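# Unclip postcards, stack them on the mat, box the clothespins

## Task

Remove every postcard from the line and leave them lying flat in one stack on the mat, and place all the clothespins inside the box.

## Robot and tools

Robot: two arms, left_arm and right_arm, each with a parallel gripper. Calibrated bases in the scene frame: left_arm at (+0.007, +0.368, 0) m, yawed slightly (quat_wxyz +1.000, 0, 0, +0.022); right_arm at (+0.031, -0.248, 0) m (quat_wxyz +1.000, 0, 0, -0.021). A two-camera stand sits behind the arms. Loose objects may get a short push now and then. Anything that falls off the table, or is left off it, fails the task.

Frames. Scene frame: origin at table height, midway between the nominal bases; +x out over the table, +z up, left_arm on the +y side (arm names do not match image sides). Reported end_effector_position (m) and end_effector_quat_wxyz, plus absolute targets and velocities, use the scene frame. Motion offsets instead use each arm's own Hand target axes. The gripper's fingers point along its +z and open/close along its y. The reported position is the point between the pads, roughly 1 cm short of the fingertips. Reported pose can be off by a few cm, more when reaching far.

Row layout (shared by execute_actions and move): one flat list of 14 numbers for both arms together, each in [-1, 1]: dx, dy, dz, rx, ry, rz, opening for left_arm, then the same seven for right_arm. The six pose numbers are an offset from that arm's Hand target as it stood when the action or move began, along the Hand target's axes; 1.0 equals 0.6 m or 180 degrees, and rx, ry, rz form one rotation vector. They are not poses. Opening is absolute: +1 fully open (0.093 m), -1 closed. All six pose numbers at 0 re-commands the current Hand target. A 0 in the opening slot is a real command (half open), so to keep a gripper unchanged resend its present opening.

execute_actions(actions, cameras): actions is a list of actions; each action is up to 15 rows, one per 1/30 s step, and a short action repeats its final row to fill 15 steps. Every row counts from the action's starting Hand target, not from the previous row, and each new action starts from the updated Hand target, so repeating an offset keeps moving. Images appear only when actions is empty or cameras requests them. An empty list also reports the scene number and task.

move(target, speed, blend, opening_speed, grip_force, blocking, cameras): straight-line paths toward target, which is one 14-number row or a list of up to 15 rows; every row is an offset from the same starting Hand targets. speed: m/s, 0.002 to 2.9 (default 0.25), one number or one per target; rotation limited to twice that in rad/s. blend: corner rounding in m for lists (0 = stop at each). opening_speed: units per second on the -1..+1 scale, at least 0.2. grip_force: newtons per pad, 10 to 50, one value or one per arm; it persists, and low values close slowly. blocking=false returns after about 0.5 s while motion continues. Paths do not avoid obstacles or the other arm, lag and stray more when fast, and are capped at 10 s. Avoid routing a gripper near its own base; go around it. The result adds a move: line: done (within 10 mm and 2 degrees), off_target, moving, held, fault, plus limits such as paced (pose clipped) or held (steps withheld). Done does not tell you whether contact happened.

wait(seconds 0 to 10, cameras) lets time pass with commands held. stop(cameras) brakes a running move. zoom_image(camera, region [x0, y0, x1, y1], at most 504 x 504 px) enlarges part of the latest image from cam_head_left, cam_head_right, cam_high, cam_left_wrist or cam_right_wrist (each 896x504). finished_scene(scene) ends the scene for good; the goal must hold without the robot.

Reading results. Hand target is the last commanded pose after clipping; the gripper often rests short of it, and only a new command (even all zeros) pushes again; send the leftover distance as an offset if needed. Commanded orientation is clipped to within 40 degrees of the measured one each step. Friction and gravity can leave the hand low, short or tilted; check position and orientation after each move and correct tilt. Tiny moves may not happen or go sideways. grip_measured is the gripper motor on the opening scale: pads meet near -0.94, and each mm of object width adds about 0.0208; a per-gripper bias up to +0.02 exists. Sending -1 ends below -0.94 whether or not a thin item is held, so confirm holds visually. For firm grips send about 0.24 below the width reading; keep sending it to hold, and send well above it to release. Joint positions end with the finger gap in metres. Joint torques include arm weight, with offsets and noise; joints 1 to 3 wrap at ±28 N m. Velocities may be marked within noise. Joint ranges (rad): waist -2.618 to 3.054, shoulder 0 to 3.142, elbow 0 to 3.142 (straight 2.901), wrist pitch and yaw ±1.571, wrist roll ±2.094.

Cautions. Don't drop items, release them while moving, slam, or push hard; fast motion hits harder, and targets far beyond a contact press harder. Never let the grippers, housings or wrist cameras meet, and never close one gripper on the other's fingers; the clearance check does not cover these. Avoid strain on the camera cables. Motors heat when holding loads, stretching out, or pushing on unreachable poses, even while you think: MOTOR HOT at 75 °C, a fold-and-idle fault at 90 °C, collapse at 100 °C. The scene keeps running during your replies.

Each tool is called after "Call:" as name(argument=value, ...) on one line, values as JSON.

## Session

Call:
execute_actions(actions=[])

Scene clock: 0.00 s.
left_arm: end_effector_position=(+0.3497, +0.2861, +0.2464) grip_measured=+1.000 end_effector_quat_wxyz=(+0.391, -0.015, +0.920, -0.004) | right_arm: end_effector_position=(+0.2952, -0.1293, +0.2215) grip_measured=+1.000 end_effector_quat_wxyz=(+0.466, +0.072, +0.862, +0.185)
Joint positions: left_arm=[-0.399 1.254 1.222 -0.769 -0.257 -0.283 0.093] | right_arm=[0.59 0.787 0.716 -0.462 0.219 0.588 0.093]
Joint velocities: within noise
Joint torques (N m): no reading
Heat: left arm: 34 °C; right arm: 46 °C.
Hand target: left_arm +0.3497, +0.2861, +0.2508; +0.395, -0.015, +0.918, -0.006 | right_arm +0.2953, -0.1291, +0.2249; +0.468, +0.072, +0.861, +0.187
Tool commands: left_gripper/opening=+1.0 right_gripper/opening=+1.0

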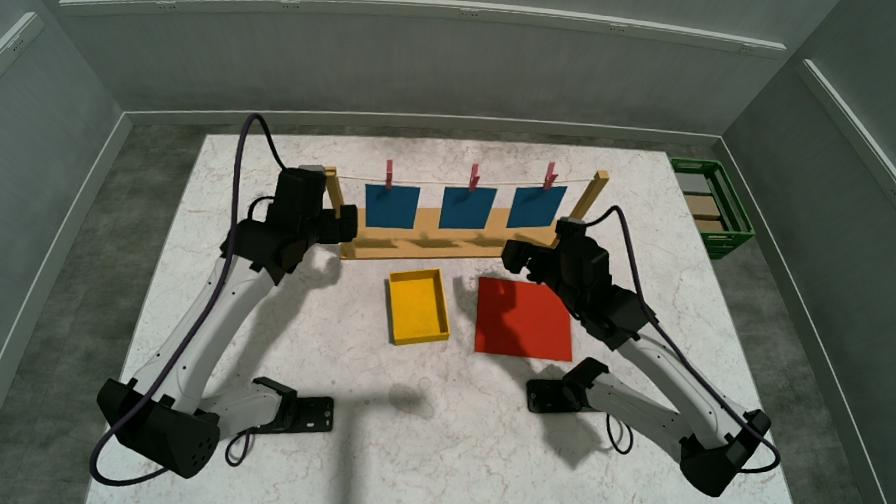

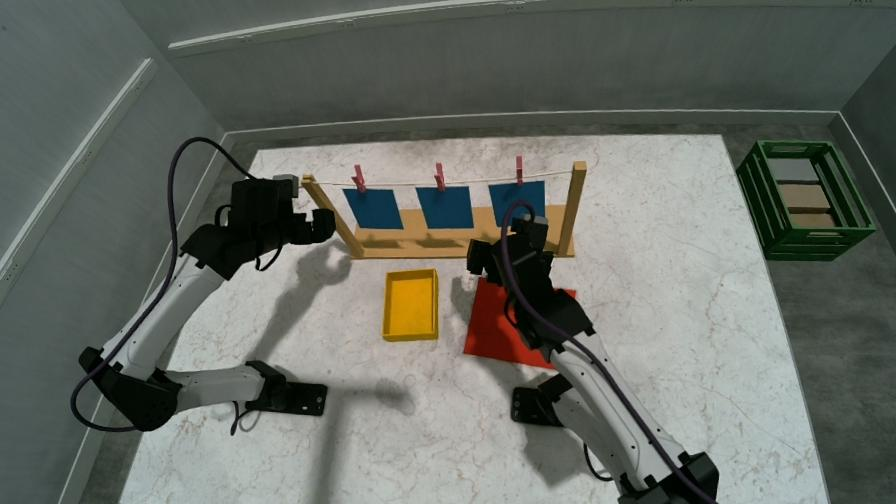

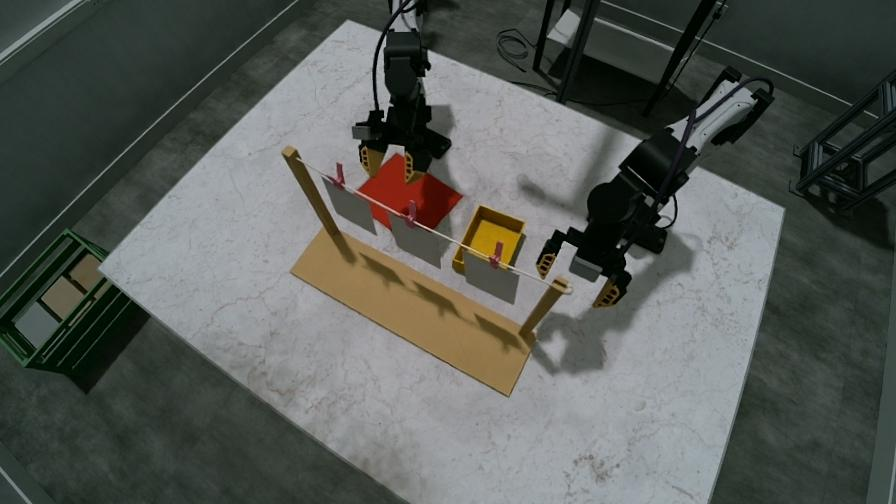

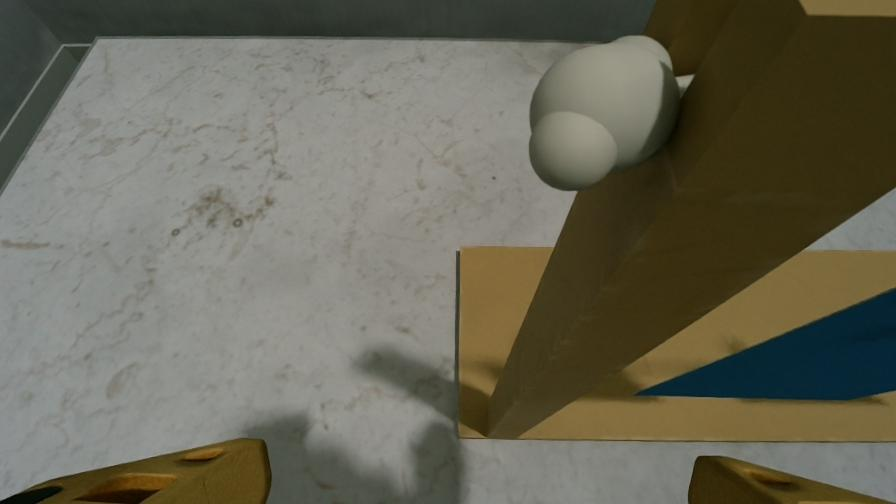

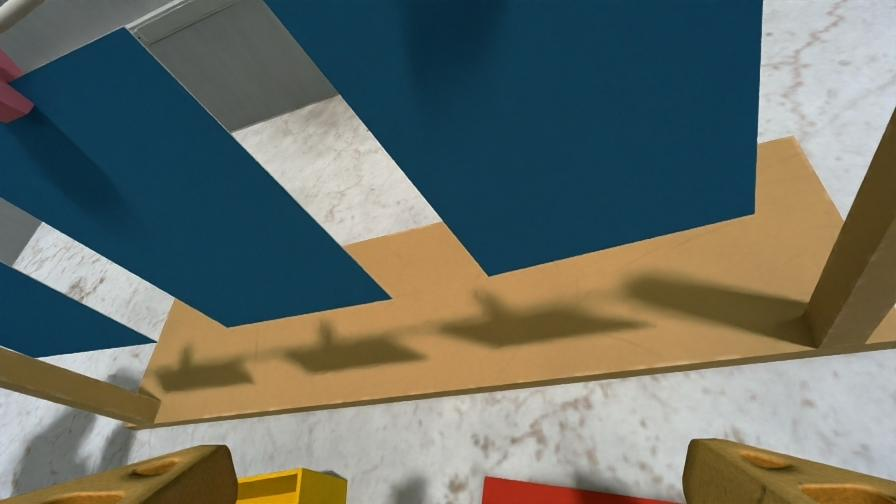

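Call:
zoom_image(camera="cam_high", region=[260, 130, 600, 410])

Call:
zoom_image(camera="cam_head_left", region=[310, 140, 640, 370])

Call:
zoom_image(camera="cam_head_right", region=[280, 140, 610, 370])

Scaled by 1.482 from the camera's 896x504 image, which has a finer 1280x720 frame.

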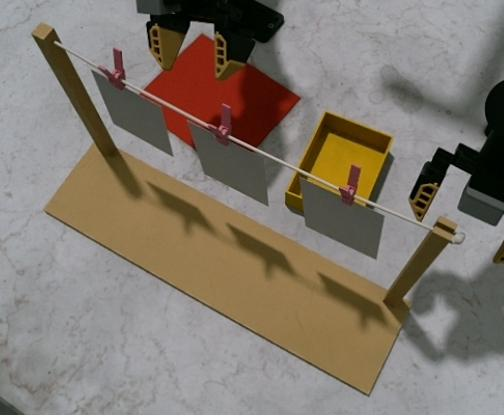

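Scaled by 1.527 from the camera's 896x504 image, which has a finer 1280x720 frame.

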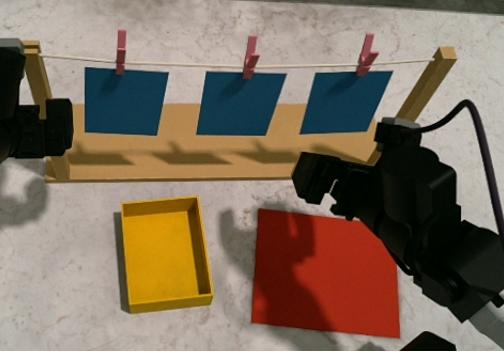

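Scaled by 1.527 from the camera's 896x504 image, which has a finer 1280x720 frame.

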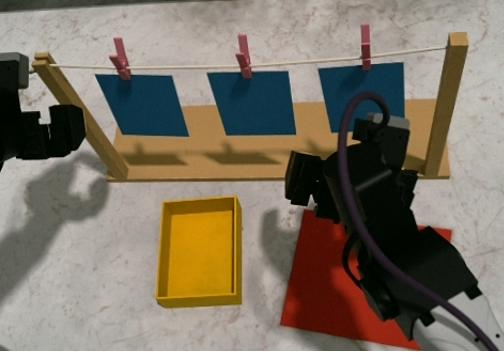

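Call:
move(target=[0,0,0,0,0,0,0.3,-0.0708,-0.2362,-0.0917,-0.289,-0.093,-0.204,-0.3], speed=0.2, cameras=["cam_right_wrist","cam_head_left","cam_head_right"])

Scene clock: 36.17 s.
left_arm: end_effector_position=(+0.3497, +0.2861, +0.2464) grip_measured=+0.302 end_effector_quat_wxyz=(+0.391, -0.015, +0.920, -0.004) | right_arm: end_effector_position=(+0.2809, -0.2832, +0.2241) grip_measured=-0.298 end_effector_quat_wxyz=(+0.657, -0.226, +0.671, +0.257)
Joint positions: left_arm=[-0.399 1.254 1.222 -0.769 -0.257 -0.283 0.06] | right_arm=[-0.828 1.07 0.558 -0.284 -1.567 -0.747 0.031]
Joint torques (N m): left_arm=[-0.09 -4.34 8.64 1.79 -0.04 -0.06] | right_arm=[-0.57 -2.52 8.81 1.18 -0.56 -0.33]
Heat: left arm: 38 °C; right arm: 56 °C.
Hand target: left_arm +0.3497, +0.2861, +0.2508; +0.395, -0.015, +0.918, -0.006 | right_arm +0.2801, -0.2862, +0.2299; +0.600, -0.376, +0.599, +0.374
Off the commanded pose: left_arm 0.004 m, 1 deg | right_arm 0.007 m, 24 deg.
joint sent to its limit (right arm) — joint 5 (wrist yaw), lower limit. The joint targets are off in orientation, not in position.
move: off_target (right_arm)
Images, in order (width x height): cam_head_left 896x504, cam_head_right 896x504, cam_right_wrist 896x504.

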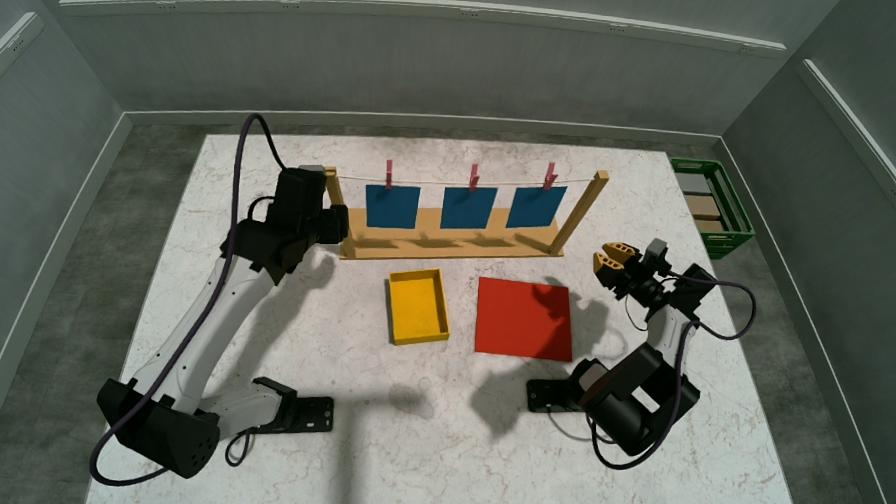

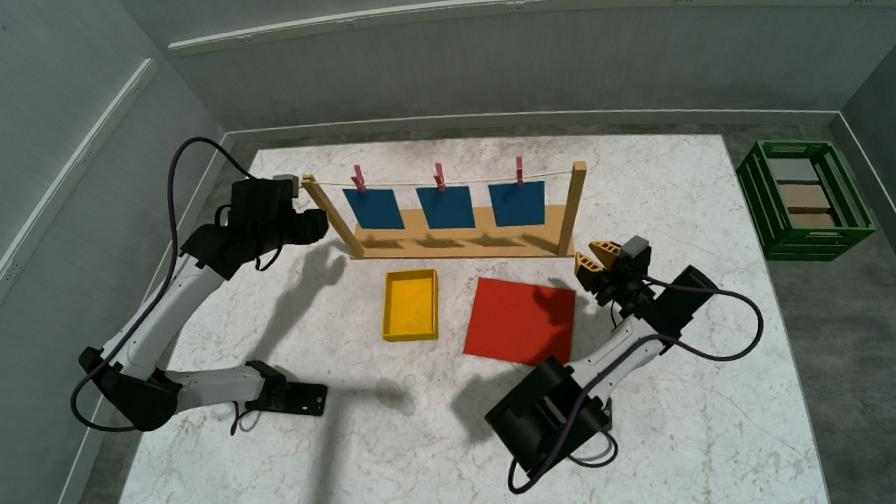

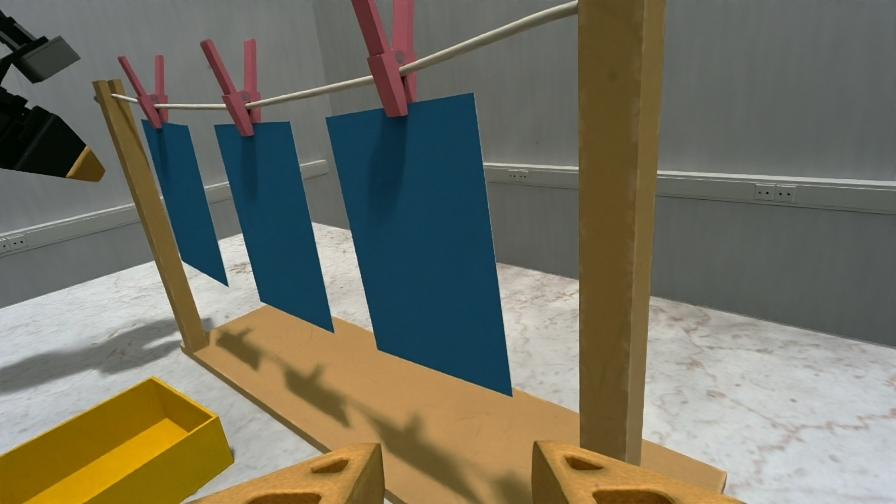

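Call:
move(target=[0.1826,-0.221,-0.0627,0.3208,-0.2136,0.1351,0.2,0,0,0,0.134,-0.002,0.016,-0.3], speed=0.2, cameras=["cam_left_wrist"])

Scene clock: 84.67 s.
left_arm: end_effector_position=(+0.2527, +0.1514, +0.2016) grip_measured=+0.202 end_effector_quat_wxyz=(+0.612, +0.347, +0.618, -0.351) | right_arm: end_effector_position=(+0.2808, -0.2841, +0.2242) grip_measured=-0.298 end_effector_quat_wxyz=(+0.657, -0.222, +0.673, +0.259)
Joint positions: left_arm=[-0.466 1.065 0.228 0.832 0.611 -0.006 0.055] | right_arm=[-0.831 1.07 0.558 -0.284 -1.567 -0.738 0.031]
Joint torques (N m): left_arm=[-0.38 -1.18 6.68 2.31 0.18 0] | right_arm=[-0.59 -2.63 9.13 1 -0.55 -0.11]
Heat: left arm: 41 °C; right arm: 60 °C.
Hand target: left_arm +0.2503, +0.1499, +0.2002; +0.613, +0.353, +0.612, -0.353 | right_arm +0.2801, -0.2862, +0.2299; +0.657, -0.226, +0.672, +0.257
Off the commanded pose: left_arm 0.003 m, 1 deg | right_arm 0.006 m, 1 deg.
move: done
Images, in order (width x height): cam_left_wrist 896x504.

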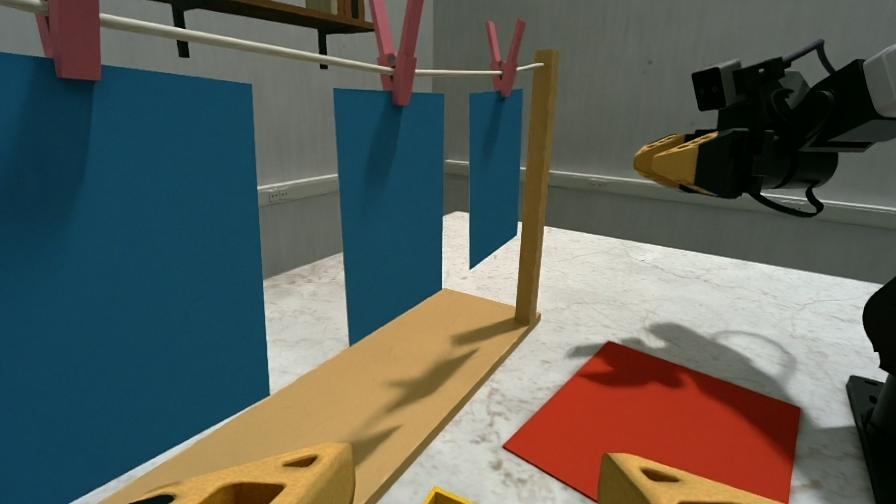

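Call:
move(target=[0.0333,0.0305,0.1138,0,0,0,0.2,0,0,0,0,0,0,-0.3], speed=0.12, cameras=["cam_left_wrist"])

Scene clock: 96.20 s.
left_arm: end_effector_position=(+0.2937, +0.1024, +0.1725) grip_measured=+0.202 end_effector_quat_wxyz=(+0.598, +0.356, +0.621, -0.360) | right_arm: end_effector_position=(+0.2808, -0.2841, +0.2242) grip_measured=-0.298 end_effector_quat_wxyz=(+0.657, -0.222, +0.673, +0.259)
Joint positions: left_arm=[-0.567 1.52 0.375 1.116 0.539 -0.006 0.055] | right_arm=[-0.831 1.07 0.558 -0.284 -1.567 -0.738 0.031]
Joint torques (N m): left_arm=[-0.51 -3.54 8.05 2.27 -0.1 0] | right_arm=[-0.59 -2.59 9.13 1 -0.55 -0.11]
Heat: left arm: 40 °C; right arm: 60 °C.
Hand target: left_arm +0.3003, +0.0999, +0.1803; +0.613, +0.353, +0.612, -0.354 | right_arm +0.2801, -0.2862, +0.2299; +0.657, -0.226, +0.672, +0.257
Off the commanded pose: left_arm 0.010 m, 2 deg | right_arm 0.006 m, 1 deg.
move: done
Images, in order (width x height): cam_left_wrist 896x504.

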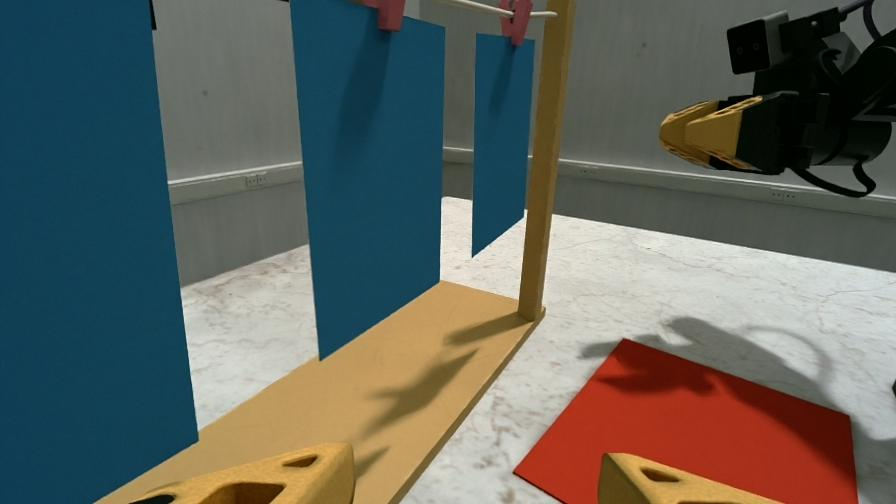

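Call:
move(target=[0,0.0323,0.0165,-0.0167,0,0,0.41,0,0,0,0,0,0,-0.3], speed=0.08, cameras=["cam_left_wrist"])

Scene clock: 130.37 s.
left_arm: end_effector_position=(+0.3132, +0.1005, +0.1735) grip_measured=+0.408 end_effector_quat_wxyz=(+0.607, +0.343, +0.628, -0.347) | right_arm: end_effector_position=(+0.2808, -0.2841, +0.2242) grip_measured=-0.298 end_effector_quat_wxyz=(+0.657, -0.222, +0.673, +0.259)
Joint positions: left_arm=[-0.56 1.573 0.429 1.117 0.503 -0.006 0.065] | right_arm=[-0.831 1.07 0.558 -0.284 -1.567 -0.738 0.031]
Joint torques (N m): left_arm=[0.31 -4.01 7.9 2.32 -0.12 0] | right_arm=[-0.61 -2.61 9.09 1 -0.55 -0.11]
Heat: left arm: 43 °C; right arm: 62 °C.
Hand target: left_arm +0.3221, +0.1011, +0.1802; +0.622, +0.337, +0.621, -0.337 | right_arm +0.2801, -0.2862, +0.2299; +0.657, -0.226, +0.672, +0.257
Off the commanded pose: left_arm 0.011 m, 2 deg | right_arm 0.006 m, 1 deg.
move: off_target (left_arm)
Images, in order (width x height): cam_left_wrist 896x504.

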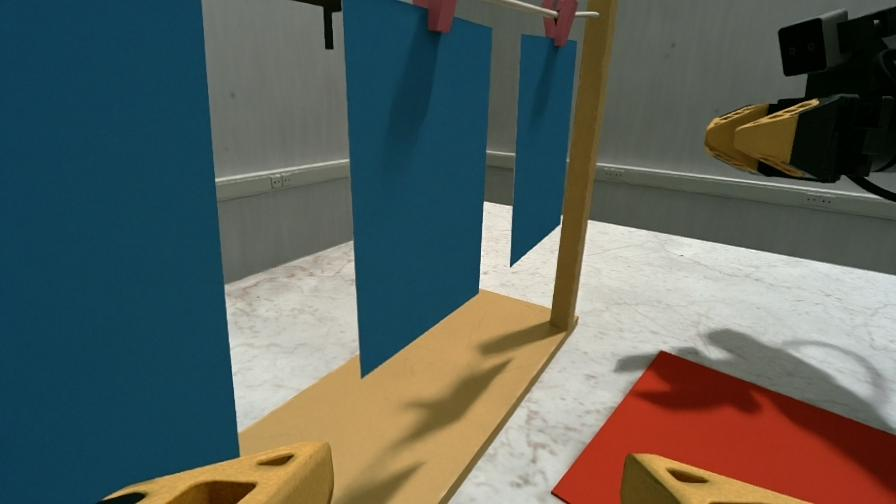

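Call:
move(target=[0,0.029,0.001,0,0,0,0.41,0,0,0,0,0,0,-0.3], speed=0.08, cameras=["cam_left_wrist"])

Scene clock: 136.93 s.
left_arm: end_effector_position=(+0.3328, +0.1121, +0.1743) grip_measured=+0.408 end_effector_quat_wxyz=(+0.613, +0.333, +0.632, -0.337) | right_arm: end_effector_position=(+0.2808, -0.2841, +0.2242) grip_measured=-0.298 end_effector_quat_wxyz=(+0.657, -0.222, +0.673, +0.259)
Joint positions: left_arm=[-0.502 1.606 0.465 1.118 0.529 -0.006 0.065] | right_arm=[-0.831 1.07 0.558 -0.284 -1.567 -0.738 0.031]
Joint torques (N m): left_arm=[0.24 -4.27 7.92 2.29 0.22 -0.01] | right_arm=[-0.59 -2.62 9.11 1 -0.55 -0.1]
Heat: left arm: 44 °C; right arm: 62 °C.
Hand target: left_arm +0.3369, +0.1100, +0.1804; +0.622, +0.337, +0.621, -0.337 | right_arm +0.2801, -0.2862, +0.2299; +0.657, -0.226, +0.672, +0.257
Off the commanded pose: left_arm 0.007 m, 2 deg | right_arm 0.006 m, 1 deg.
move: done
Images, in order (width x height): cam_left_wrist 896x504.

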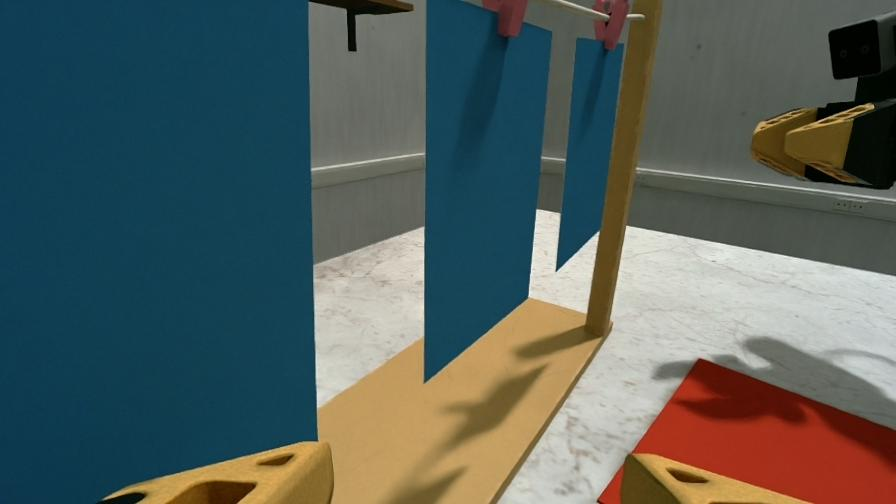

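Call:
move(target=[0,-0.0358,0.054,-0.0306,0,0,0.54,0,0,0,0,0,0,-0.3], speed=0.08, cameras=["cam_left_wrist"])

Scene clock: 145.93 s.
left_arm: end_effector_position=(+0.3303, +0.0732, +0.1755) grip_measured=+0.538 end_effector_quat_wxyz=(+0.627, +0.312, +0.641, -0.314) | right_arm: end_effector_position=(+0.2808, -0.2841, +0.2242) grip_measured=-0.298 end_effector_quat_wxyz=(+0.657, -0.222, +0.673, +0.259)
Joint positions: left_arm=[-0.673 1.652 0.517 1.118 0.287 -0.006 0.071] | right_arm=[-0.831 1.07 0.558 -0.284 -1.567 -0.738 0.031]
Joint torques (N m): left_arm=[-0.35 -4.68 8.06 2.32 -0.17 -0.02] | right_arm=[-0.61 -2.62 9.11 1 -0.54 -0.11]
Heat: left arm: 44 °C; right arm: 62 °C.
Hand target: left_arm +0.3366, +0.0712, +0.1802; +0.637, +0.307, +0.637, -0.307 | right_arm +0.2801, -0.2862, +0.2299; +0.657, -0.226, +0.672, +0.257
Off the commanded pose: left_arm 0.008 m, 2 deg | right_arm 0.006 m, 1 deg.
move: done
Images, in order (width x height): cam_left_wrist 896x504.

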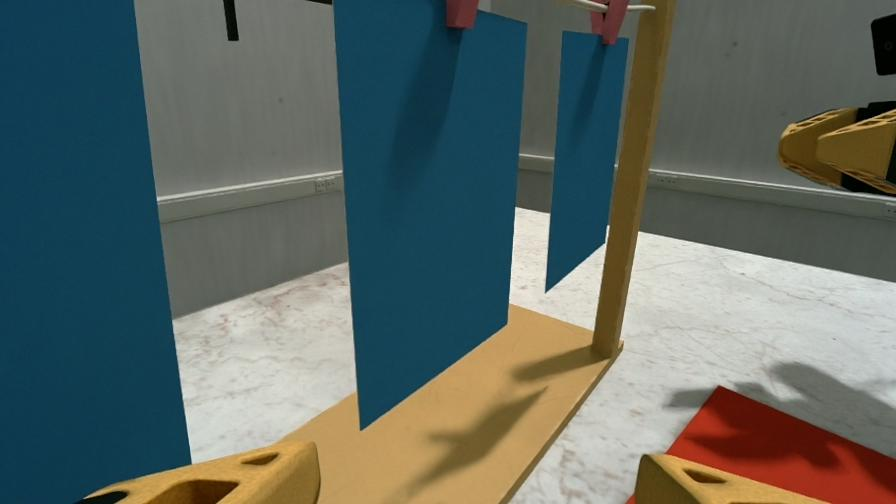

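Call:
move(target=[0,0.0185,0.06,0,0,0,0.54,0,0,0,0,0,0,-0.3], speed=0.06, cameras=["cam_left_wrist"])

Scene clock: 150.30 s.
left_arm: end_effector_position=(+0.3609, +0.0510, +0.1838) grip_measured=+0.538 end_effector_quat_wxyz=(+0.638, +0.310, +0.630, -0.315) | right_arm: end_effector_position=(+0.2808, -0.2841, +0.2242) grip_measured=-0.298 end_effector_quat_wxyz=(+0.657, -0.222, +0.673, +0.259)
Joint positions: left_arm=[-0.673 1.773 0.67 1.117 0.286 -0.006 0.071] | right_arm=[-0.831 1.07 0.558 -0.284 -1.567 -0.738 0.031]
Joint torques (N m): left_arm=[0.01 -5.76 8.14 2.05 -0.1 -0.01] | right_arm=[-0.54 -2.65 9.11 0.99 -0.55 -0.11]
Heat: left arm: 45 °C; right arm: 62 °C.
Hand target: left_arm +0.3677, +0.0499, +0.1803; +0.637, +0.307, +0.637, -0.307 | right_arm +0.2801, -0.2862, +0.2299; +0.657, -0.226, +0.672, +0.257
Off the commanded pose: left_arm 0.008 m, 1 deg | right_arm 0.006 m, 1 deg.
move: done
Images, in order (width x height): cam_left_wrist 896x504.

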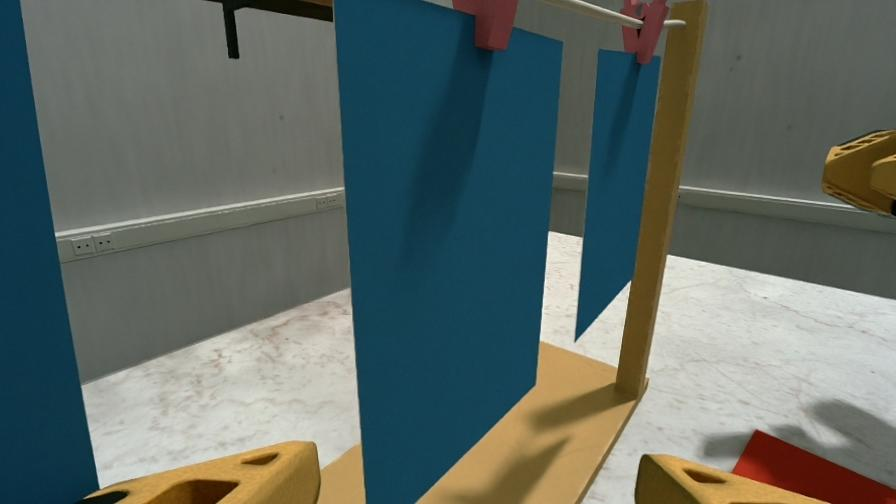

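Call:
move(target=[0,0.003,0.05,0,0,0,0.54,0,0,0,0,0,0,-0.3], speed=0.05, cameras=["cam_left_wrist","cam_head_right"])

Scene clock: 154.87 s.
left_arm: end_effector_position=(+0.3821, +0.0304, +0.1845) grip_measured=+0.538 end_effector_quat_wxyz=(+0.638, +0.310, +0.630, -0.315) | right_arm: end_effector_position=(+0.2808, -0.2841, +0.2242) grip_measured=-0.298 end_effector_quat_wxyz=(+0.657, -0.222, +0.673, +0.259)
Joint positions: left_arm=[-0.686 1.86 0.794 1.081 0.273 -0.006 0.071] | right_arm=[-0.831 1.07 0.558 -0.284 -1.567 -0.738 0.031]
Joint torques (N m): left_arm=[-0.44 -6.58 8.4 2.01 -0.17 0] | right_arm=[-0.57 -2.63 9.11 1 -0.56 -0.1]
Heat: left arm: 44 °C; right arm: 62 °C.
Hand target: left_arm +0.3878, +0.0276, +0.1804; +0.637, +0.307, +0.637, -0.307 | right_arm +0.2801, -0.2862, +0.2299; +0.657, -0.226, +0.672, +0.257
Off the commanded pose: left_arm 0.008 m, 1 deg | right_arm 0.006 m, 1 deg.
move: done
Images, in order (width x height): cam_head_right 896x504, cam_left_wrist 896x504.

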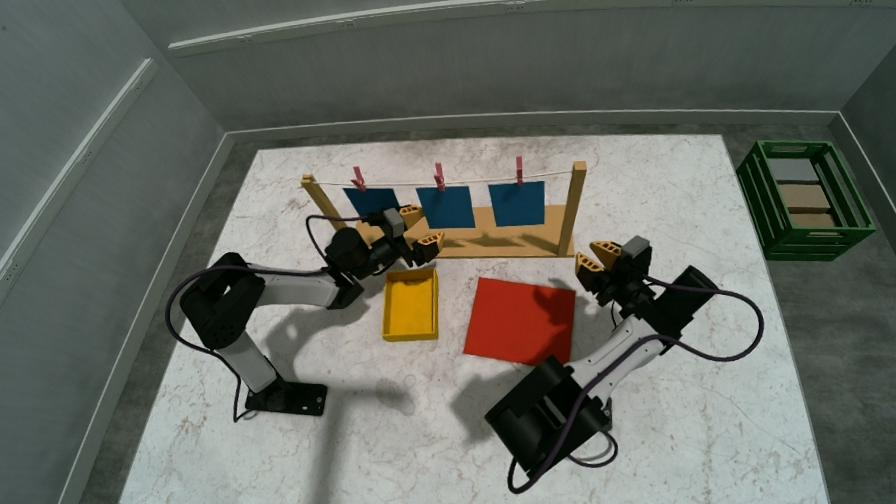

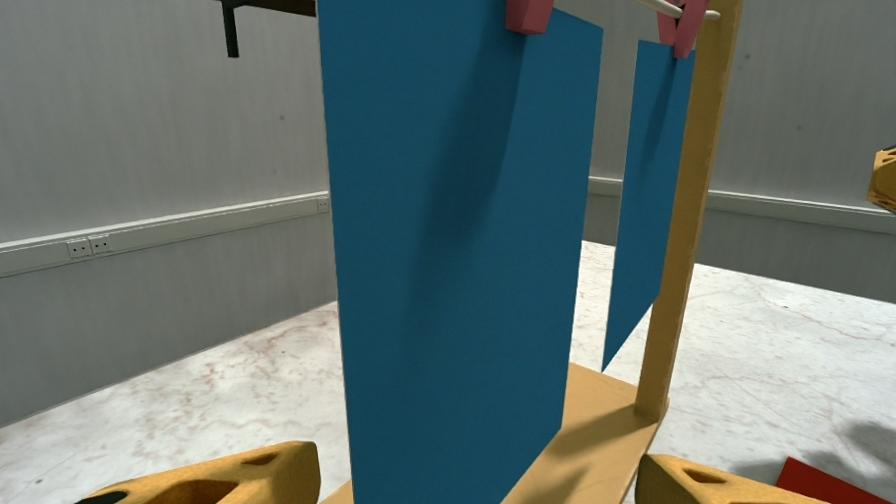

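Call:
move(target=[0,0.0,0.0167,0,0,0,0.54,0,0,0,0,0,0,-0.3], speed=0.05, cameras=["cam_left_wrist","cam_high"])

Call:
zoom_image(camera="cam_high", region=[380, 150, 600, 320])

Scene clock: 158.93 s.
left_arm: end_effector_position=(+0.3884, +0.0227, +0.1847) grip_measured=+0.538 end_effector_quat_wxyz=(+0.638, +0.310, +0.630, -0.315) | right_arm: end_effector_position=(+0.2808, -0.2841, +0.2242) grip_measured=-0.298 end_effector_quat_wxyz=(+0.657, -0.222, +0.673, +0.259)
Joint positions: left_arm=[-0.693 1.888 0.836 1.067 0.266 -0.006 0.071] | right_arm=[-0.831 1.07 0.558 -0.284 -1.567 -0.738 0.031]
Joint torques (N m): left_arm=[-0.5 -6.79 8.47 2.04 -0.12 0.01] | right_arm=[-0.57 -2.58 9.13 0.99 -0.55 -0.11]
Heat: left arm: 44 °C; right arm: 62 °C.
Hand target: left_arm +0.3940, +0.0198, +0.1803; +0.637, +0.307, +0.637, -0.307 | right_arm +0.2801, -0.2862, +0.2299; +0.657, -0.226, +0.672, +0.257
Off the commanded pose: left_arm 0.008 m, 1 deg | right_arm 0.006 m, 1 deg.
move: done
Images, in order (width x height): cam_high 896x504, cam_left_wrist 896x504.

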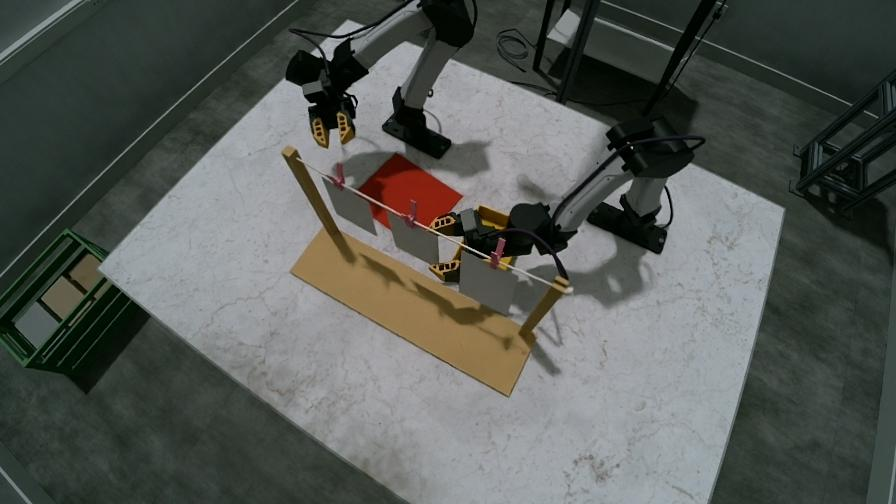

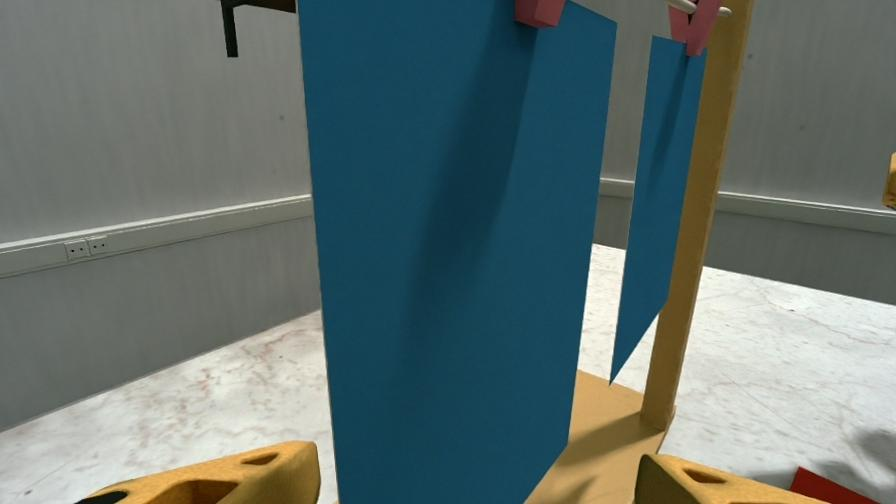

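Scaled by 2.291 from the camera's 896x504 image, which has a finer 1280x720 frame.

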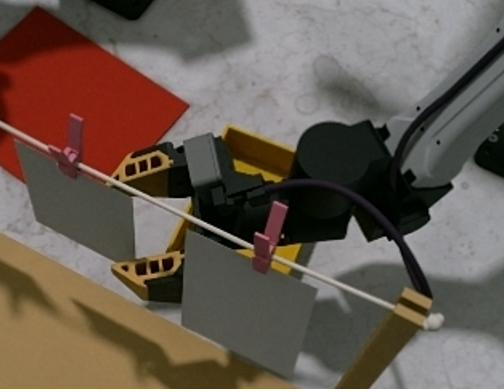

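Call:
move(target=[0,0,0,0,0,0,-0.5,0,0,0,0,0,0,-0.3], speed=0.05, opening_speed=0.3, grip_force=[20,50], cameras=["cam_left_wrist","cam_high"])

Call:
zoom_image(camera="cam_high", region=[380, 150, 600, 320])

Scene clock: 166.67 s.
left_arm: end_effector_position=(+0.3884, +0.0227, +0.1846) grip_measured=-0.498 end_effector_quat_wxyz=(+0.638, +0.309, +0.630, -0.315) | right_arm: end_effector_position=(+0.2808, -0.2841, +0.2242) grip_measured=-0.298 end_effector_quat_wxyz=(+0.657, -0.222, +0.673, +0.259)
Joint positions: left_arm=[-0.693 1.888 0.836 1.066 0.266 -0.006 0.021] | right_arm=[-0.831 1.07 0.558 -0.284 -1.567 -0.738 0.031]
Joint torques (N m): left_arm=[-0.5 -6.79 8.51 2.04 -0.14 0] | right_arm=[-0.61 -2.61 9.11 0.99 -0.54 -0.1]
Heat: left arm: 43 °C; right arm: 62 °C.
Hand target: left_arm +0.3940, +0.0198, +0.1804; +0.637, +0.307, +0.637, -0.307 | right_arm +0.2801, -0.2862, +0.2299; +0.657, -0.226, +0.672, +0.257
Off the commanded pose: left_arm 0.008 m, 1 deg | right_arm 0.006 m, 1 deg.
grip_force (N): 20, 50
move: done
Images, in order (width x height): cam_high 896x504, cam_left_wrist 896x504.

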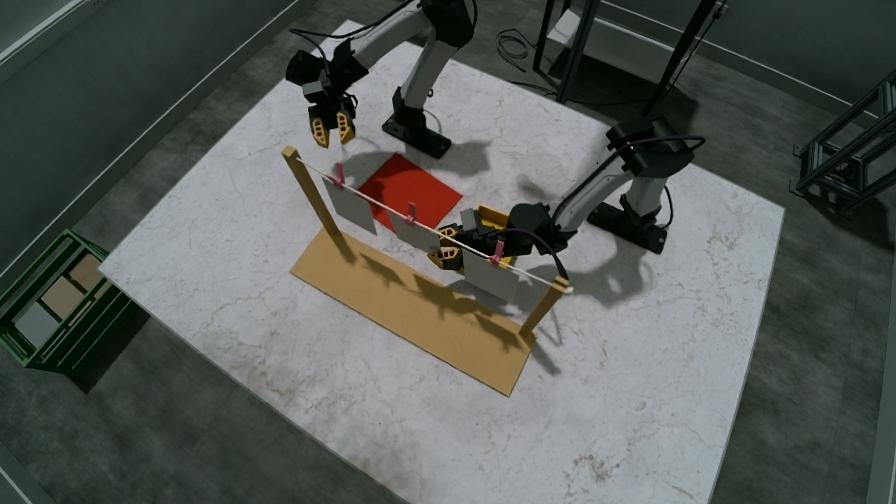

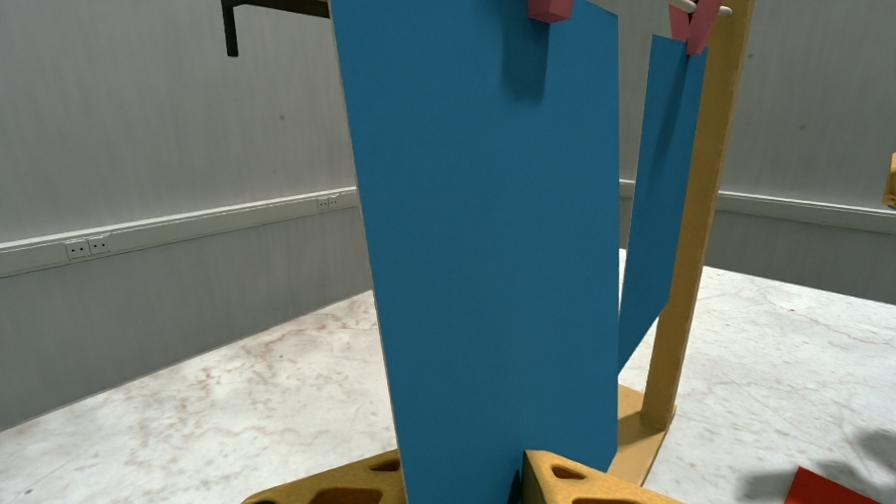

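Scaled by 2.291 from the camera's 896x504 image, which has a finer 1280x720 frame.

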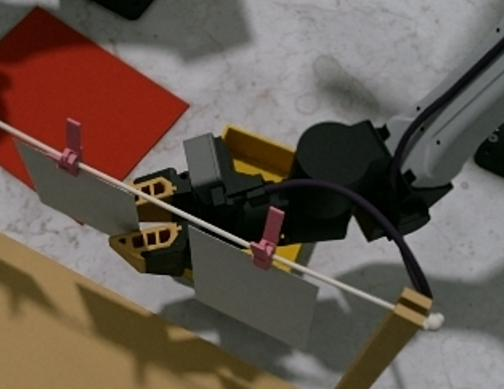

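Call:
move(target=[0,0,0,0,0,0,-0.8,0,0,0,0,0,0,-0.3], speed=0.05, opening_speed=0.3, cameras=["cam_left_wrist"])

Scene clock: 170.67 s.
left_arm: end_effector_position=(+0.3885, +0.0228, +0.1845) grip_measured=-0.798 end_effector_quat_wxyz=(+0.638, +0.309, +0.631, -0.315) | right_arm: end_effector_position=(+0.2808, -0.2841, +0.2242) grip_measured=-0.298 end_effector_quat_wxyz=(+0.657, -0.222, +0.673, +0.259)
Joint positions: left_arm=[-0.693 1.888 0.836 1.066 0.265 -0.006 0.007] | right_arm=[-0.831 1.07 0.558 -0.284 -1.567 -0.738 0.031]
Joint torques (N m): left_arm=[-0.53 -6.82 8.5 2.05 -0.13 0] | right_arm=[-0.59 -2.58 9.1 0.99 -0.55 -0.11]
Heat: left arm: 42 °C; right arm: 63 °C.
Hand target: left_arm +0.3941, +0.0198, +0.1803; +0.637, +0.307, +0.637, -0.307 | right_arm +0.2801, -0.2862, +0.2299; +0.657, -0.226, +0.672, +0.257
Off the commanded pose: left_arm 0.008 m, 1 deg | right_arm 0.006 m, 1 deg.
grip_force (N): 20, 50
move: done
Images, in order (width x height): cam_left_wrist 896x504.

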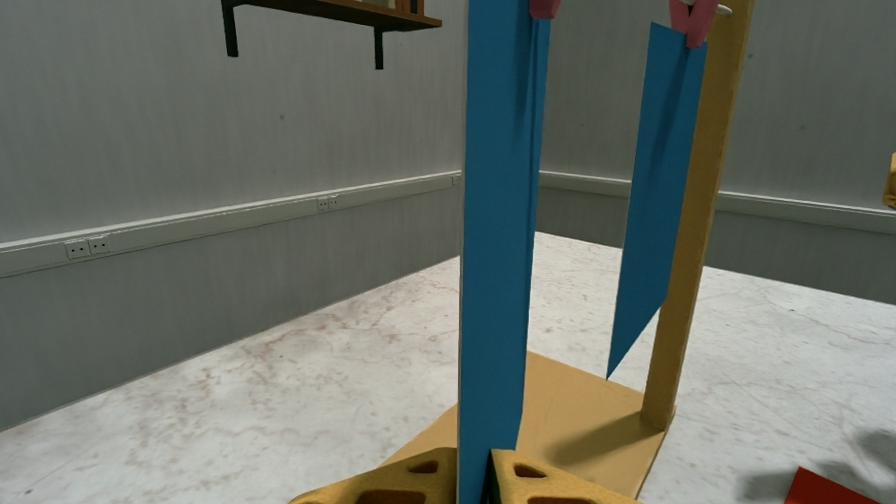

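Call:
move(target=[0,0,0,0,0,0,-1,0,0,0,0,0,0,-0.3], speed=0.05, opening_speed=0.2, cameras=["cam_left_wrist","cam_head_right","cam_head_left"])

Scene clock: 174.07 s.
left_arm: end_effector_position=(+0.3886, +0.0219, +0.1861) grip_measured=-0.966 end_effector_quat_wxyz=(+0.639, +0.309, +0.629, -0.316) | right_arm: end_effector_position=(+0.2808, -0.2841, +0.2242) grip_measured=-0.298 end_effector_quat_wxyz=(+0.657, -0.222, +0.673, +0.259)
Joint positions: left_arm=[-0.694 1.888 0.839 1.066 0.265 -0.006 0] | right_arm=[-0.831 1.07 0.558 -0.284 -1.567 -0.738 0.031]
Joint torques (N m): left_arm=[-0.4 -6.8 8.18 2.04 -0.14 0] | right_arm=[-0.62 -2.61 9.1 1 -0.55 -0.11]
Heat: left arm: 42 °C; right arm: 63 °C.
Hand target: left_arm +0.3940, +0.0197, +0.1803; +0.637, +0.307, +0.637, -0.307 | right_arm +0.2801, -0.2862, +0.2299; +0.657, -0.226, +0.672, +0.257
Off the commanded pose: left_arm 0.008 m, 1 deg | right_arm 0.006 m, 1 deg.
grip_force (N): 20, 50
move: done
Images, in order (width x height): cam_head_left 896x504, cam_head_right 896x504, cam_left_wrist 896x504.

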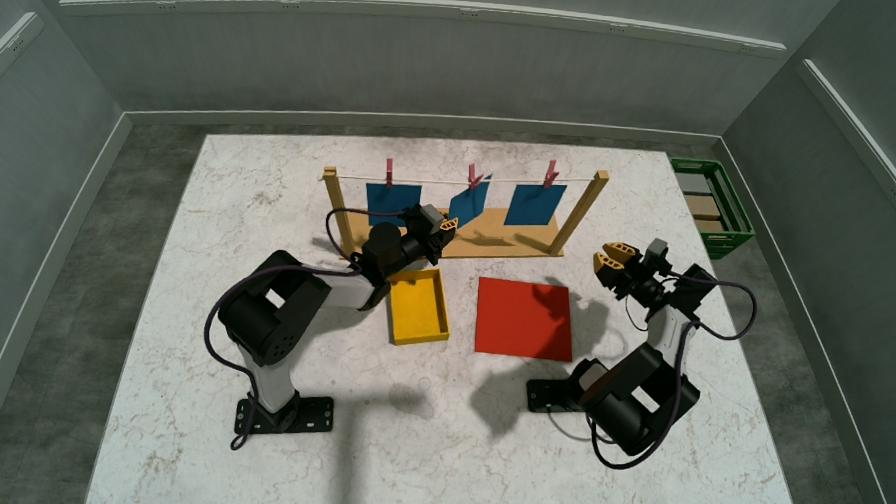

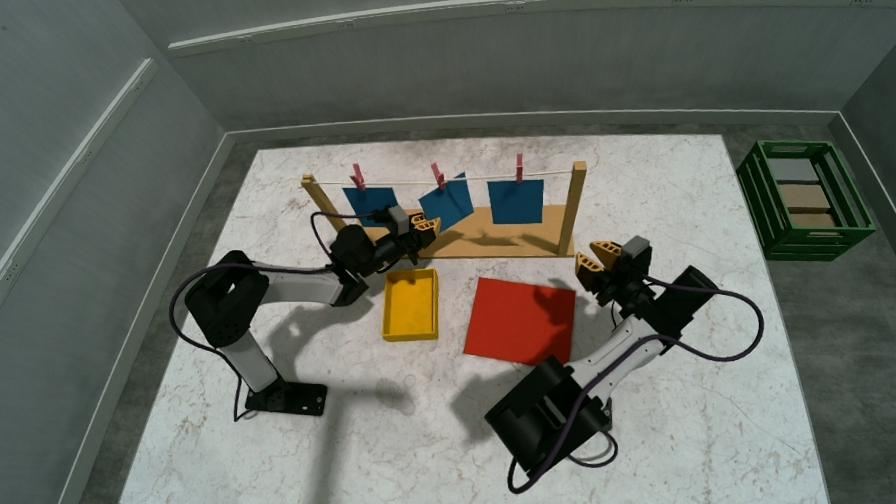

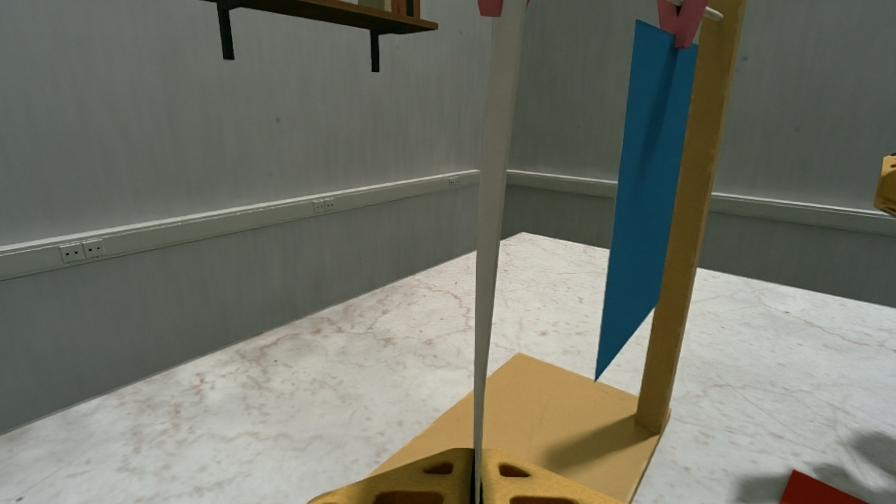

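Call:
move(target=[0,0.022,0.0083,0.111,0,0,-1,0,0,0,0,0,0,-0.3], speed=0.1, cameras=["cam_left_wrist","cam_head_right","cam_high"])

Call:
zoom_image(camera="cam_high", region=[380, 150, 600, 320])

Call:
zoom_image(camera="cam_head_right", region=[300, 140, 500, 270])

Scene clock: 181.33 s.
left_arm: end_effector_position=(+0.4028, +0.0255, +0.1857) grip_measured=-0.971 end_effector_quat_wxyz=(+0.582, +0.410, +0.570, -0.411) | right_arm: end_effector_position=(+0.2808, -0.2841, +0.2242) grip_measured=-0.298 end_effector_quat_wxyz=(+0.657, -0.222, +0.673, +0.259)
Joint positions: left_arm=[-0.536 1.995 1.002 1.014 0.746 -0.006 0] | right_arm=[-0.831 1.07 0.558 -0.284 -1.567 -0.738 0.031]
Joint torques (N m): left_arm=[0.35 -7.66 8.73 1.79 0.24 -0.01] | right_arm=[-0.62 -2.62 9.11 1 -0.56 -0.1]
Heat: left arm: 42 °C; right arm: 63 °C.
Hand target: left_arm +0.4074, +0.0240, +0.1802; +0.574, +0.413, +0.574, -0.413 | right_arm +0.2801, -0.2862, +0.2299; +0.657, -0.226, +0.672, +0.257
Off the commanded pose: left_arm 0.007 m, 1 deg | right_arm 0.006 m, 1 deg.
grip_force (N): 20, 50
move: done
Images, in order (width x height): cam_head_right 896x504, cam_high 896x504, cam_left_wrist 896x504.

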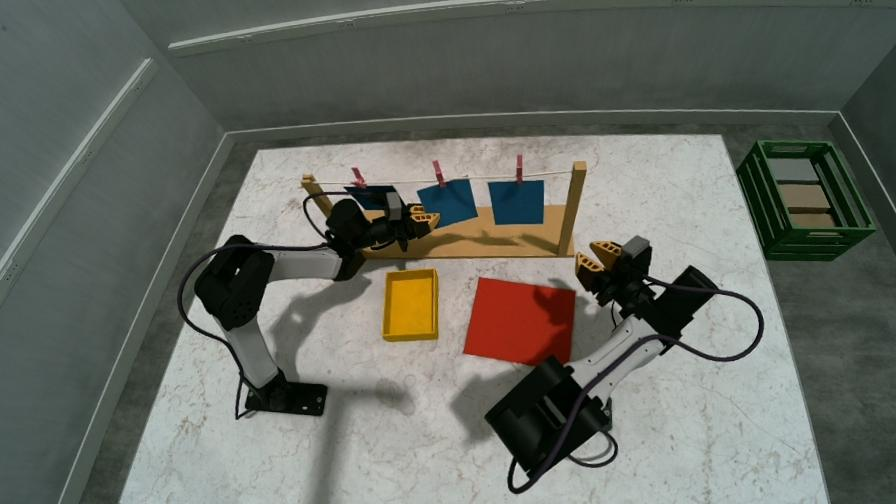

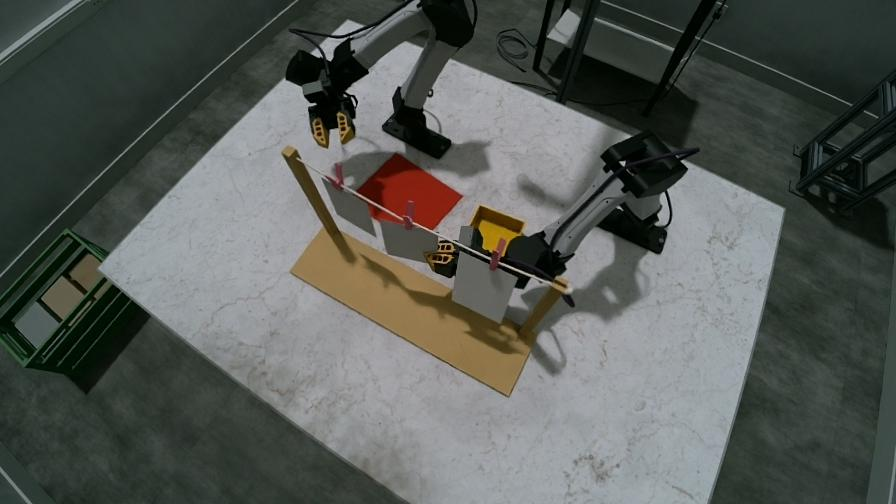

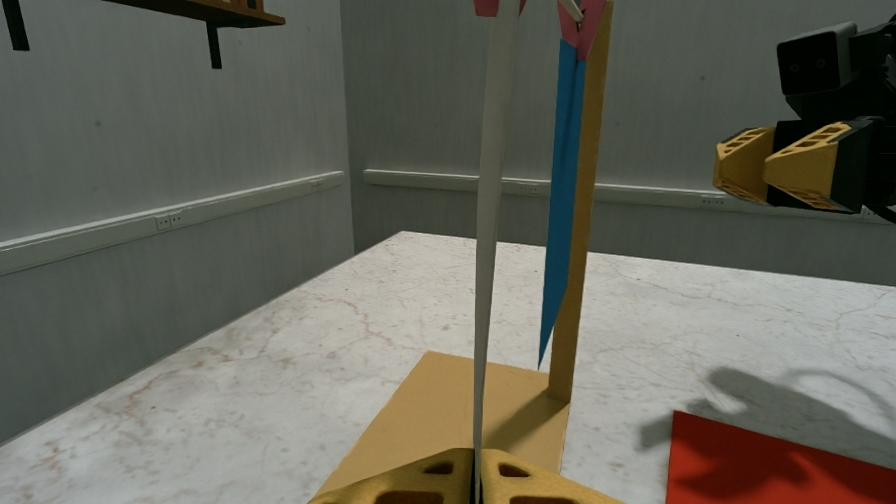

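Scaled by 2.291 from the camera's 896x504 image, which has a finer 1280x720 frame.

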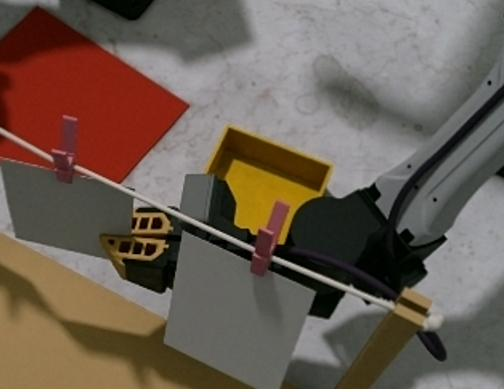

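Scaled by 2.520 from the camera's 896x504 image, which has a finer 1280x720 frame.

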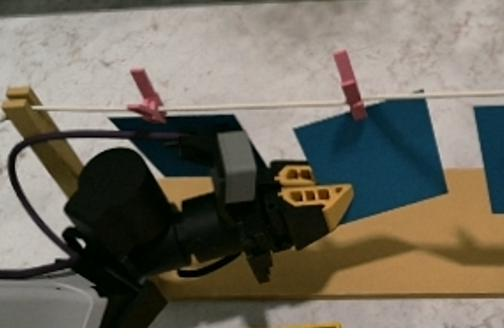

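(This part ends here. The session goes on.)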